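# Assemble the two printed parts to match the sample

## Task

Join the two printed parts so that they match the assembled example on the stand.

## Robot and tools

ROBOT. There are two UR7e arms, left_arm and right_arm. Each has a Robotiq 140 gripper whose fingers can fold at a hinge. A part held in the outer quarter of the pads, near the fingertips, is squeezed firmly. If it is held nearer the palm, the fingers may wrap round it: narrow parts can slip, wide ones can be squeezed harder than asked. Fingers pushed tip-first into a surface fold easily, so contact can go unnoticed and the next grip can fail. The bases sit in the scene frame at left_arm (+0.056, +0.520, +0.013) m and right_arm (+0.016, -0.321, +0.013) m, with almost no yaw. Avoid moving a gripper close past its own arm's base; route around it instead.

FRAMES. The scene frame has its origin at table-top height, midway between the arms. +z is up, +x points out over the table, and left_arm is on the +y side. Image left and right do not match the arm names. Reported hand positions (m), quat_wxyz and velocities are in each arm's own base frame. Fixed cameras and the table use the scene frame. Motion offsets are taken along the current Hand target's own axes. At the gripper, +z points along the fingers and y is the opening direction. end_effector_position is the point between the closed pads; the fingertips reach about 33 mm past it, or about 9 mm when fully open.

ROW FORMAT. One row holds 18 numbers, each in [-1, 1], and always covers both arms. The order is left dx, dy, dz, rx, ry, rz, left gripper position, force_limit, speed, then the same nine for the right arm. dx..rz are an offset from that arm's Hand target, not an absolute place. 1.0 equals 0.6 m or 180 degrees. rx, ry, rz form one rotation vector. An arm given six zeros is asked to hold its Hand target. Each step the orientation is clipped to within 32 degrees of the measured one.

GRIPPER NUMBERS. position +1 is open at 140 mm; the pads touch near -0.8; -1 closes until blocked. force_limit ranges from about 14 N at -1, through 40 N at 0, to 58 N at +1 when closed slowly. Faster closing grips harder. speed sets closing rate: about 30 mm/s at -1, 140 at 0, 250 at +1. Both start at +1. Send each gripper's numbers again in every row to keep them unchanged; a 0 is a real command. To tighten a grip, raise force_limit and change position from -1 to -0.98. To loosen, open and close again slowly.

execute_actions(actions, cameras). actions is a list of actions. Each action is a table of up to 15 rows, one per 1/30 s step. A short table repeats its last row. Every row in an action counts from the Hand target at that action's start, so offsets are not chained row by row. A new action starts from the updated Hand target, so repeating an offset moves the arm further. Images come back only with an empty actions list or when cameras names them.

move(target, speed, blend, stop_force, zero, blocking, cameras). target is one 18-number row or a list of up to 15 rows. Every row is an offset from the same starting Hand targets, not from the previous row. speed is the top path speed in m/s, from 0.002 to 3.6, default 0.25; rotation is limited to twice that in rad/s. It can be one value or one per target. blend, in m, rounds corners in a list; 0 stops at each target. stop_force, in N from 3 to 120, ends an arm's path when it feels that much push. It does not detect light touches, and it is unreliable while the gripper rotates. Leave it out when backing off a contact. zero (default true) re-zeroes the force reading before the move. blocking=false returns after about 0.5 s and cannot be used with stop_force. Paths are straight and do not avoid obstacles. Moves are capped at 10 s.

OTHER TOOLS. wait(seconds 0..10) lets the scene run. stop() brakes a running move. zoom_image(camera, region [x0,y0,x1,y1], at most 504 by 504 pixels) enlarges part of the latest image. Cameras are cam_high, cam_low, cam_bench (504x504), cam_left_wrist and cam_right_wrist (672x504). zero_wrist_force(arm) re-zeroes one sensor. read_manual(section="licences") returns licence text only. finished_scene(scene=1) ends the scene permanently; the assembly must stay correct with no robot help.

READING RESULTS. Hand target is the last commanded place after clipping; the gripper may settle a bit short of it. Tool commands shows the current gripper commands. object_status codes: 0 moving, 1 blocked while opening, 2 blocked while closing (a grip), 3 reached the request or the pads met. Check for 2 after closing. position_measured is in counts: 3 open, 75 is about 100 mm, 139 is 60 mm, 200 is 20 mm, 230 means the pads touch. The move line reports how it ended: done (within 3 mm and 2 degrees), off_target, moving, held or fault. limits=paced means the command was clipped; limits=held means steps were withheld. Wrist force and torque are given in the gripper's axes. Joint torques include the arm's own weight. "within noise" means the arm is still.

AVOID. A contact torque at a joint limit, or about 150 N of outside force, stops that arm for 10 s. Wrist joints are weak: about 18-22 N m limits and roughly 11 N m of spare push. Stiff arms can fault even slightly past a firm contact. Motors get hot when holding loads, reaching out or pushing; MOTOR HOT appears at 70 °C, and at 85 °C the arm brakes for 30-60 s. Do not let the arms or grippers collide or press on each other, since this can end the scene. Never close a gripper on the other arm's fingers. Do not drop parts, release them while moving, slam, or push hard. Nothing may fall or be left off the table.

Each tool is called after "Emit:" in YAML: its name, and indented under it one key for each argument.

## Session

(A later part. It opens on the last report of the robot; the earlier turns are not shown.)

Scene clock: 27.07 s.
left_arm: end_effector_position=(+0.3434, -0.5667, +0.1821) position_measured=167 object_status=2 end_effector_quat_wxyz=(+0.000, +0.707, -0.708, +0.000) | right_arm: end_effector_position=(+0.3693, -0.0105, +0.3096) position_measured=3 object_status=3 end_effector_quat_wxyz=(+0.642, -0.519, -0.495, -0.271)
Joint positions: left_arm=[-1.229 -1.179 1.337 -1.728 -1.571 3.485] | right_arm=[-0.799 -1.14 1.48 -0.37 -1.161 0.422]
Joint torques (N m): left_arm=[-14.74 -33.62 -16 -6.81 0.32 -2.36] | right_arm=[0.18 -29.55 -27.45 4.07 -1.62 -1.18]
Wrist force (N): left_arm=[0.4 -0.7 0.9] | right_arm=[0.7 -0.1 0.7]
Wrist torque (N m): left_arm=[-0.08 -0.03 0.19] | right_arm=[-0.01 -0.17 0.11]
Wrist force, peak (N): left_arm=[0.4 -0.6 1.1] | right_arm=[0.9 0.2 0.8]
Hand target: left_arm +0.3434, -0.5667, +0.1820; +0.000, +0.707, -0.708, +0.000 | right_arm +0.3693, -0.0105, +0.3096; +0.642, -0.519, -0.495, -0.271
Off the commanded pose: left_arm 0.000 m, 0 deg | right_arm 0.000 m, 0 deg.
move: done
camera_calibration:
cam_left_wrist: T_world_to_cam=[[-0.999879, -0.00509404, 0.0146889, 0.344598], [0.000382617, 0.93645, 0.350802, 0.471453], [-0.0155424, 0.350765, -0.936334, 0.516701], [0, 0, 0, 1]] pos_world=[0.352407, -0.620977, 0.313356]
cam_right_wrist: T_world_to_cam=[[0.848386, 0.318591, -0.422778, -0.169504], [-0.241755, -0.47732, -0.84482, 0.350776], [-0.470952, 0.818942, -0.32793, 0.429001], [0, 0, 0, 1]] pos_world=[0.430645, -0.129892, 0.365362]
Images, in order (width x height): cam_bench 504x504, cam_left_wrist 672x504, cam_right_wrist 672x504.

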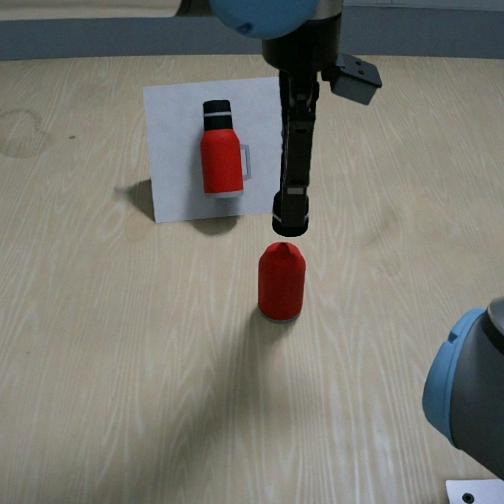

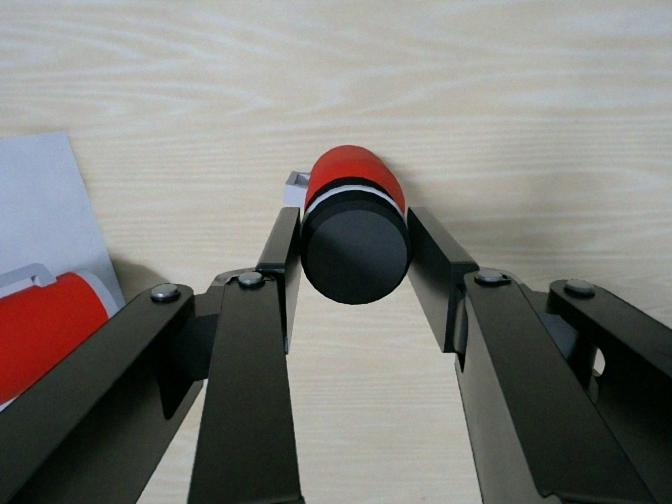

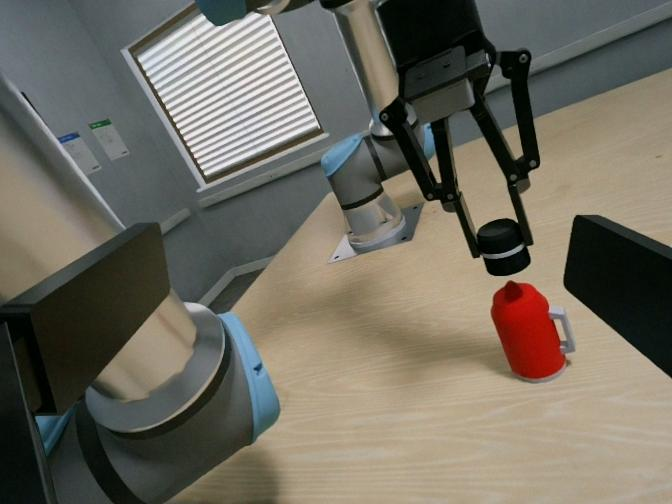

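Emit:
move:
  target: [-0.0128,0.0032,0.008,0,0,0,-1,-0.3,-1,0,0,0,0,0,0,1,1,1]
  speed: 0.08
  cameras: ["cam_left_wrist","cam_bench","cam_right_wrist"]

Emit:
zoom_image:
  camera: "cam_bench"
  region: [230, 180, 330, 330]

Emit:
zoom_image:
  camera: "cam_right_wrist"
  region: [460, 200, 600, 400]

Emit:
zoom_image:
  camera: "cam_left_wrist"
  region: [255, 120, 455, 320]

Scene clock: 29.13 s.
left_arm: end_effector_position=(+0.3415, -0.5591, +0.1772) position_measured=167 object_status=2 end_effector_quat_wxyz=(+0.000, +0.707, -0.708, +0.000) | right_arm: end_effector_position=(+0.3693, -0.0105, +0.3096) position_measured=3 object_status=3 end_effector_quat_wxyz=(+0.642, -0.519, -0.495, -0.271)
Joint positions: left_arm=[-1.227 -1.195 1.373 -1.748 -1.571 3.486] | right_arm=[-0.799 -1.14 1.48 -0.37 -1.161 0.422]
Joint torques (N m): left_arm=[13.14 -56.2 -16.24 -7.04 -0.89 2.19] | right_arm=[0.62 -29.33 -26.91 3.84 -1.8 -1.52]
Wrist force (N): left_arm=[0.5 -0.7 0.9] | right_arm=[0.5 -0.2 0.6]
Wrist torque (N m): left_arm=[-0.07 -0.05 0.19] | right_arm=[-0.05 -0.12 0.11]
Wrist force, peak (N): left_arm=[0.7 -0.6 1.1] | right_arm=[0.8 -0.3 0.9]
Hand target: left_arm +0.3415, -0.5590, +0.1772; +0.000, +0.707, -0.708, +0.000 | right_arm +0.3693, -0.0105, +0.3096; +0.642, -0.519, -0.495, -0.271
Off the commanded pose: left_arm 0.000 m, 0 deg | right_arm 0.000 m, 0 deg.
move: done
camera_calibration:
cam_left_wrist: T_world_to_cam=[[-0.999879, -0.00509404, 0.0146889, 0.342809], [0.000382617, 0.93645, 0.350802, 0.466055], [-0.0155424, 0.350765, -0.936334, 0.509417], [0, 0, 0, 1]] pos_world=[0.350507, -0.613377, 0.308456]
cam_right_wrist: T_world_to_cam=[[0.848386, 0.318591, -0.422778, -0.169504], [-0.241755, -0.47732, -0.84482, 0.350776], [-0.470952, 0.818942, -0.32793, 0.429001], [0, 0, 0, 1]] pos_world=[0.430645, -0.129892, 0.365362]
Images, in order (width x height): cam_bench 504x504, cam_left_wrist 672x504, cam_right_wrist 672x504.

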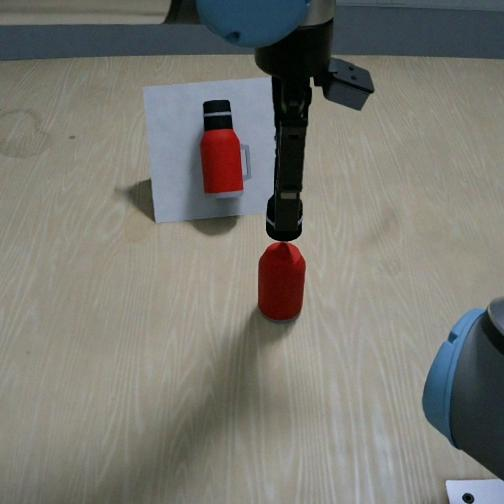

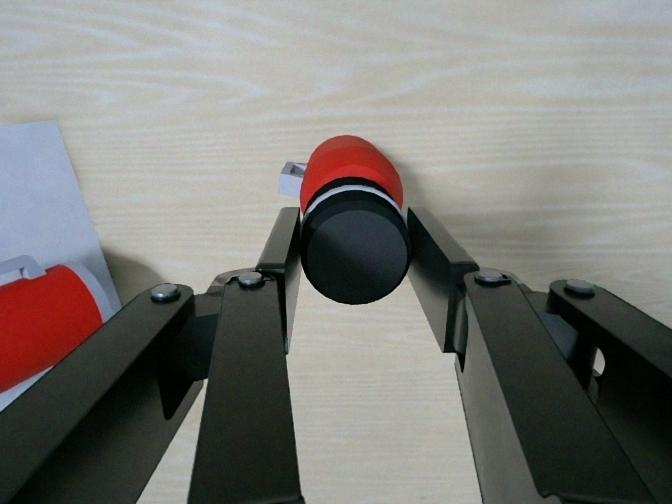

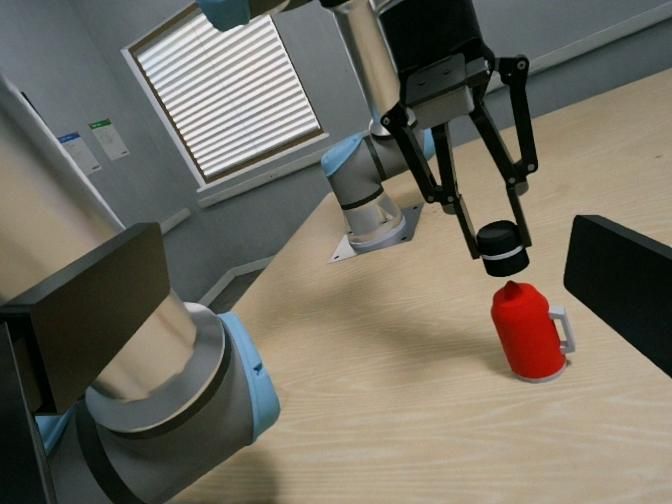

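Scaled by 3.360 from the camera's 504x504 image, which has a finer 720x720 frame.

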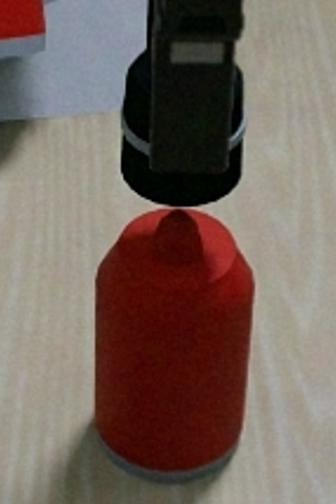

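Scaled by 2.520 from the camera's 672x504 image, which has a finer 960x720 frame.

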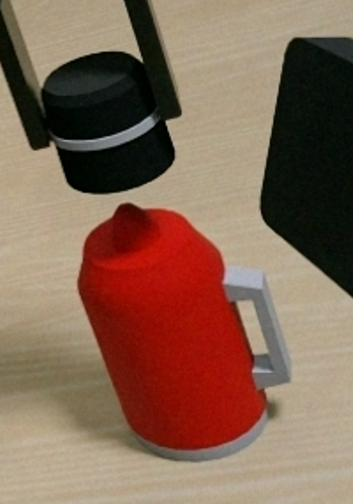

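Scaled by 2.520 from the camera's 672x504 image, which has a finer 960x720 frame.

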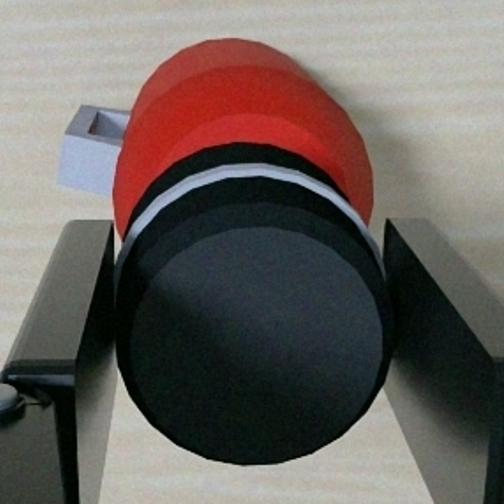

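Emit:
move:
  target: [0,0.002,0.062,0,0,0,-1,-0.3,-1,0,0,0,0,0,0,1,1,1]
  speed: 0.015
  stop_force: 5
  cameras: ["cam_left_wrist","cam_bench","cam_right_wrist"]

Emit:
zoom_image:
  camera: "cam_bench"
  region: [230, 180, 330, 330]

Emit:
zoom_image:
  camera: "cam_right_wrist"
  region: [460, 200, 600, 400]

Scene clock: 37.27 s.
left_arm: end_effector_position=(+0.3403, -0.5590, +0.1403) position_measured=167 object_status=2 end_effector_quat_wxyz=(+0.000, +0.707, -0.708, +0.000) | right_arm: end_effector_position=(+0.3693, -0.0105, +0.3096) position_measured=3 object_status=3 end_effector_quat_wxyz=(+0.642, -0.519, -0.495, -0.271)
Joint positions: left_arm=[-1.229 -1.177 1.444 -1.837 -1.571 3.484] | right_arm=[-0.799 -1.14 1.48 -0.37 -1.161 0.422]
Joint torques (N m): left_arm=[-12.76 -35.34 -24.72 -1.3 -1.28 -2.44] | right_arm=[3.21 -29.14 -27.26 3.98 -1.75 -1.35]
Wrist force (N): left_arm=[-0.3 0.7 -5.7] | right_arm=[0.6 -0.3 0.7]
Wrist torque (N m): left_arm=[0.00 0.01 0.19] | right_arm=[-0.06 -0.14 0.11]
Wrist force, peak (N): left_arm=[-0.3 0.7 -5.7] | right_arm=[0.9 -0.2 1.0]
Hand target: left_arm +0.3403, -0.5590, +0.1403; +0.000, +0.707, -0.708, +0.000 | right_arm +0.3693, -0.0105, +0.3096; +0.642, -0.519, -0.495, -0.271
Off the commanded pose: left_arm 0.000 m, 0 deg | right_arm 0.000 m, 0 deg.
move: contact (left_arm)
camera_calibration:
cam_left_wrist: T_world_to_cam=[[-0.999879, -0.0050923, 0.0146886, 0.342053], [0.000382159, 0.936494, 0.350682, 0.478967], [-0.0155416, 0.350646, -0.936379, 0.47475], [0, 0, 0, 1]] pos_world=[0.349207, -0.613277, 0.271557]
cam_right_wrist: T_world_to_cam=[[0.848386, 0.318591, -0.422778, -0.169504], [-0.241755, -0.47732, -0.84482, 0.350776], [-0.470952, 0.818942, -0.32793, 0.429001], [0, 0, 0, 1]] pos_world=[0.430645, -0.129892, 0.365362]
Images, in order (width x height): cam_bench 504x504, cam_left_wrist 672x504, cam_right_wrist 672x504.

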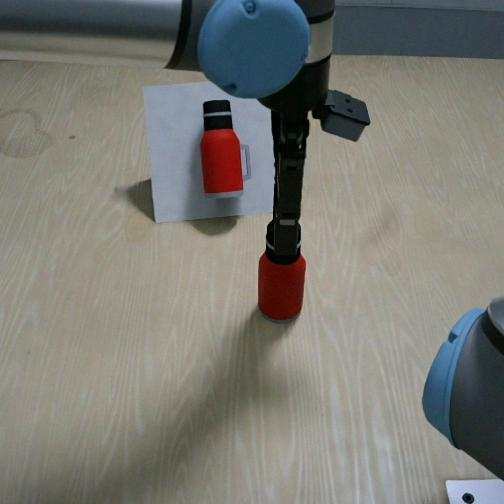

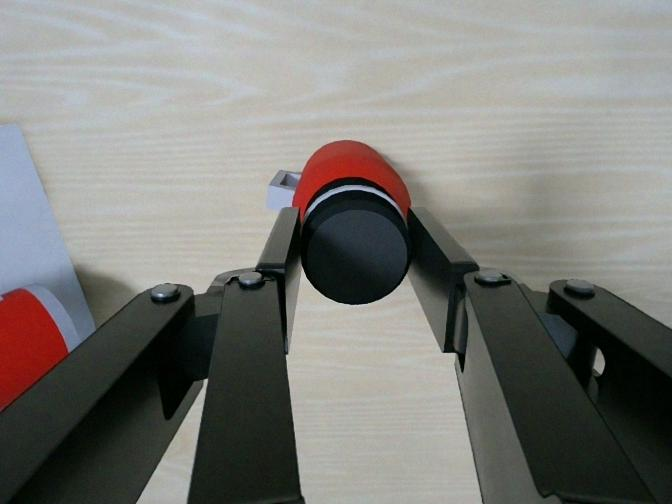

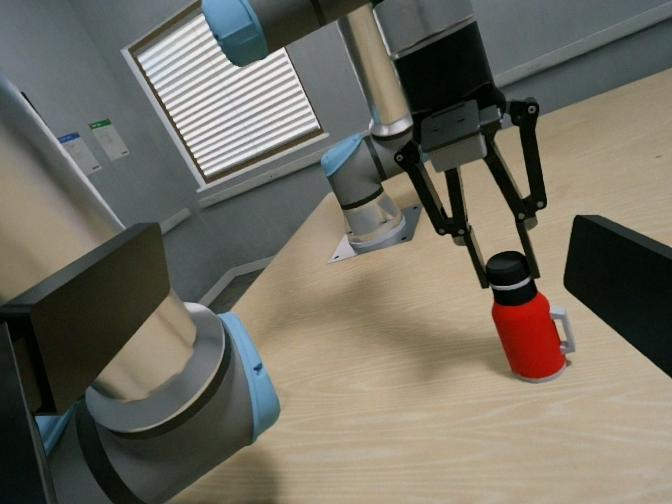

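Scaled by 3.360 from the camera's 504x504 image, which has a finer 720x720 frame.

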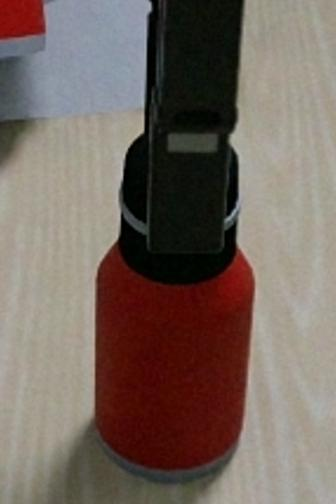

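Scaled by 2.520 from the camera's 672x504 image, which has a finer 960x720 frame.

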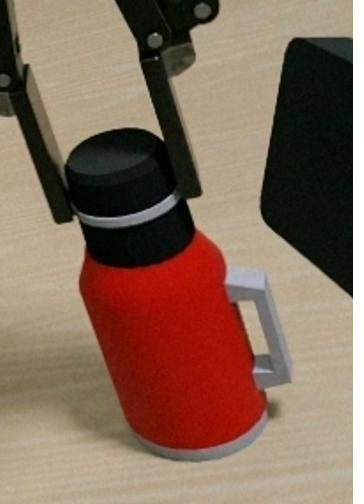

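Emit:
move:
  target: [0,0,0.025,0,0,0,-1,-0.3,-1,0,0,0,0,0,0,1,1,1]
  speed: 0.008
  stop_force: 14
  cameras: ["cam_bench","cam_right_wrist"]

Emit:
zoom_image:
  camera: "cam_bench"
  region: [230, 180, 330, 330]

Emit:
zoom_image:
  camera: "cam_right_wrist"
  region: [460, 200, 600, 400]

Scene clock: 39.47 s.
left_arm: end_effector_position=(+0.3403, -0.5591, +0.1397) position_measured=167 object_status=2 end_effector_quat_wxyz=(+0.000, +0.707, -0.708, +0.000) | right_arm: end_effector_position=(+0.3693, -0.0105, +0.3096) position_measured=3 object_status=3 end_effector_quat_wxyz=(+0.642, -0.519, -0.495, -0.271)
Joint positions: left_arm=[-1.229 -1.177 1.446 -1.839 -1.571 3.484] | right_arm=[-0.799 -1.14 1.48 -0.37 -1.161 0.422]
Joint torques (N m): left_arm=[-9.63 -43.59 -25.66 1.07 0.12 -1.85] | right_arm=[3.75 -29.93 -26.68 3.91 -1.38 -1.35]
Wrist force (N): left_arm=[-2.0 2.6 -19.1] | right_arm=[0.4 -0.1 0.9]
Wrist torque (N m): left_arm=[-0.08 -0.05 0.19] | right_arm=[-0.03 -0.11 0.11]
Wrist force, peak (N): left_arm=[-2.7 3.3 -23.9] | right_arm=[1.0 -0.1 1.0]
Hand target: left_arm +0.3403, -0.5591, +0.1397; +0.000, +0.707, -0.708, +0.000 (not the last commanded pose) | right_arm +0.3693, -0.0105, +0.3096; +0.642, -0.519, -0.495, -0.271
Off the commanded pose: left_arm 0.014 m, 0 deg | right_arm 0.000 m, 0 deg.
move: contact (left_arm)
camera_calibration:
cam_right_wrist: T_world_to_cam=[[0.848386, 0.318591, -0.422778, -0.169504], [-0.241755, -0.47732, -0.84482, 0.350776], [-0.470952, 0.818942, -0.32793, 0.429001], [0, 0, 0, 1]] pos_world=[0.430645, -0.129892, 0.365362]
Images, in order (width x height): cam_bench 504x504, cam_right_wrist 672x504.

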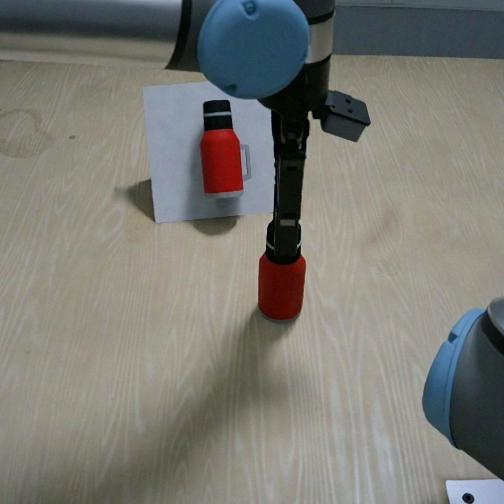

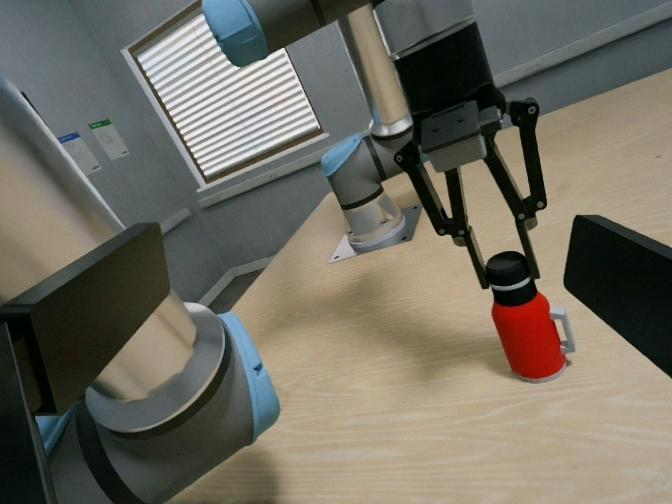

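Scaled by 3.360 from the camera's 504x504 image, which has a finer 720x720 frame.

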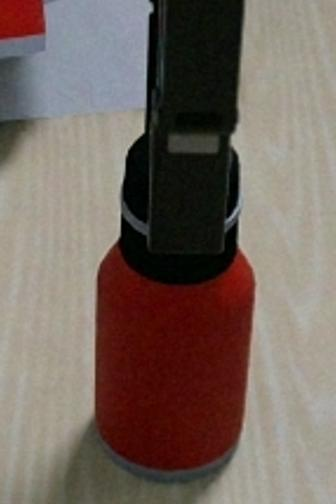

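Scaled by 2.520 from the camera's 672x504 image, which has a finer 960x720 frame.

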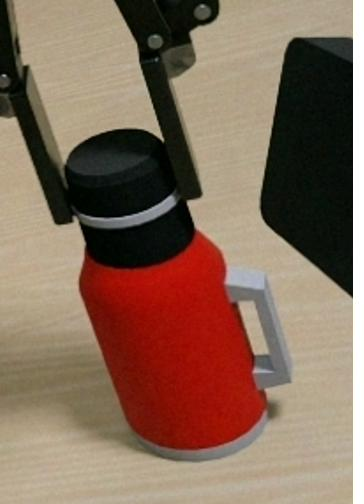

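Emit:
move:
  target:
    - [0,0,-0.001,0,0,0,0.4,-1,-1,0,0,0,0,0,0,1,1,1]
    - [0,0,-0.2,0,0,0,0.4,-1,-1,0,0,0,0,0,0,1,1,1]
  speed: [0.02,0.12]
  cameras: ["cam_bench","cam_right_wrist"]

Emit:
zoom_image:
  camera: "cam_bench"
  region: [180, 80, 330, 340]

Emit:
zoom_image:
  camera: "cam_right_wrist"
  region: [460, 200, 600, 400]

Scene clock: 43.90 s.
left_arm: end_effector_position=(+0.3403, -0.5591, +0.2596) position_measured=78 object_status=3 end_effector_quat_wxyz=(+0.000, +0.707, -0.708, +0.000) | right_arm: end_effector_position=(+0.3693, -0.0105, +0.3096) position_measured=3 object_status=3 end_effector_quat_wxyz=(+0.642, -0.519, -0.495, -0.271)
Joint positions: left_arm=[-1.229 -1.212 1.186 -1.544 -1.571 3.484] | right_arm=[-0.799 -1.14 1.48 -0.37 -1.161 0.422]
Joint torques (N m): left_arm=[-1.93 -32.75 -35.68 0.33 -1.67 0.07] | right_arm=[3.46 -30.05 -27.1 3.88 -1.56 -1.47]
Wrist force (N): left_arm=[0.5 -0.6 0.5] | right_arm=[0.6 -0.2 0.6]
Wrist torque (N m): left_arm=[-0.06 -0.03 0.19] | right_arm=[-0.04 -0.15 0.11]
Wrist force, peak (N): left_arm=[-1.9 2.6 -19.2] | right_arm=[1.0 -0.2 0.8]
Hand target: left_arm +0.3403, -0.5591, +0.2597; +0.000, +0.707, -0.708, +0.000 | right_arm +0.3693, -0.0105, +0.3096; +0.642, -0.519, -0.495, -0.271
Off the commanded pose: left_arm 0.000 m, 0 deg | right_arm 0.000 m, 0 deg.
move: done
camera_calibration:
cam_right_wrist: T_world_to_cam=[[0.848386, 0.318591, -0.422778, -0.169504], [-0.241755, -0.47732, -0.84482, 0.350776], [-0.470952, 0.818942, -0.32793, 0.429001], [0, 0, 0, 1]] pos_world=[0.430645, -0.129892, 0.365362]
Images, in order (width x height): cam_bench 504x504, cam_right_wrist 672x504.

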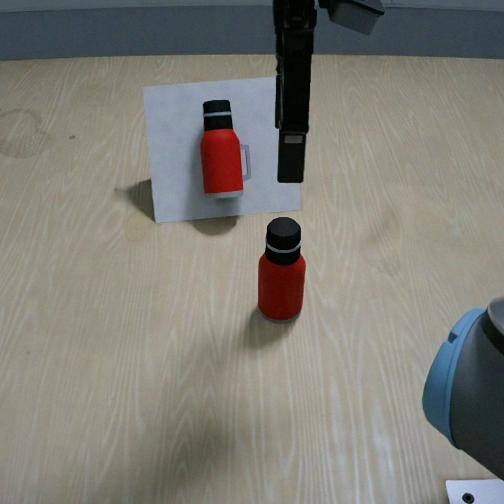

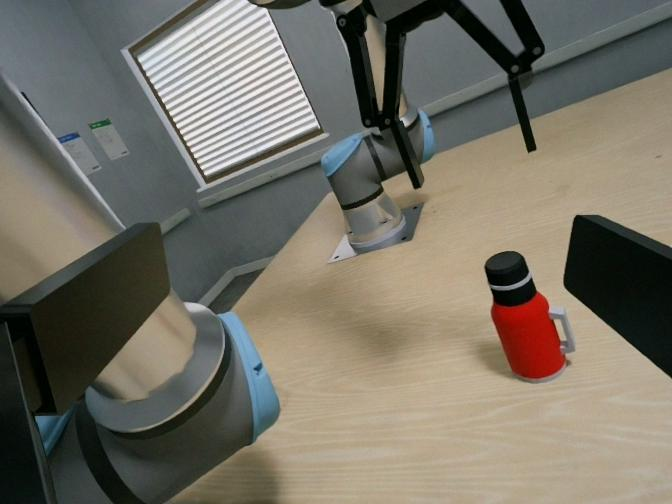

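Scaled by 1.938 from the camera's 504x504 image, which has a finer 720x720 frame.

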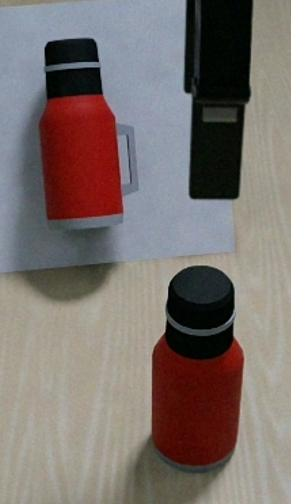

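Scaled by 2.520 from the camera's 672x504 image, which has a finer 960x720 frame.

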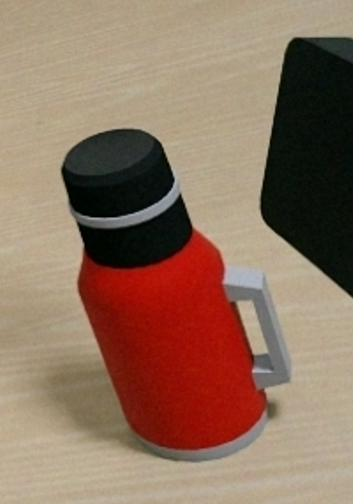

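Matches.

Emit:
finished_scene:

The scene is finished: the task was done.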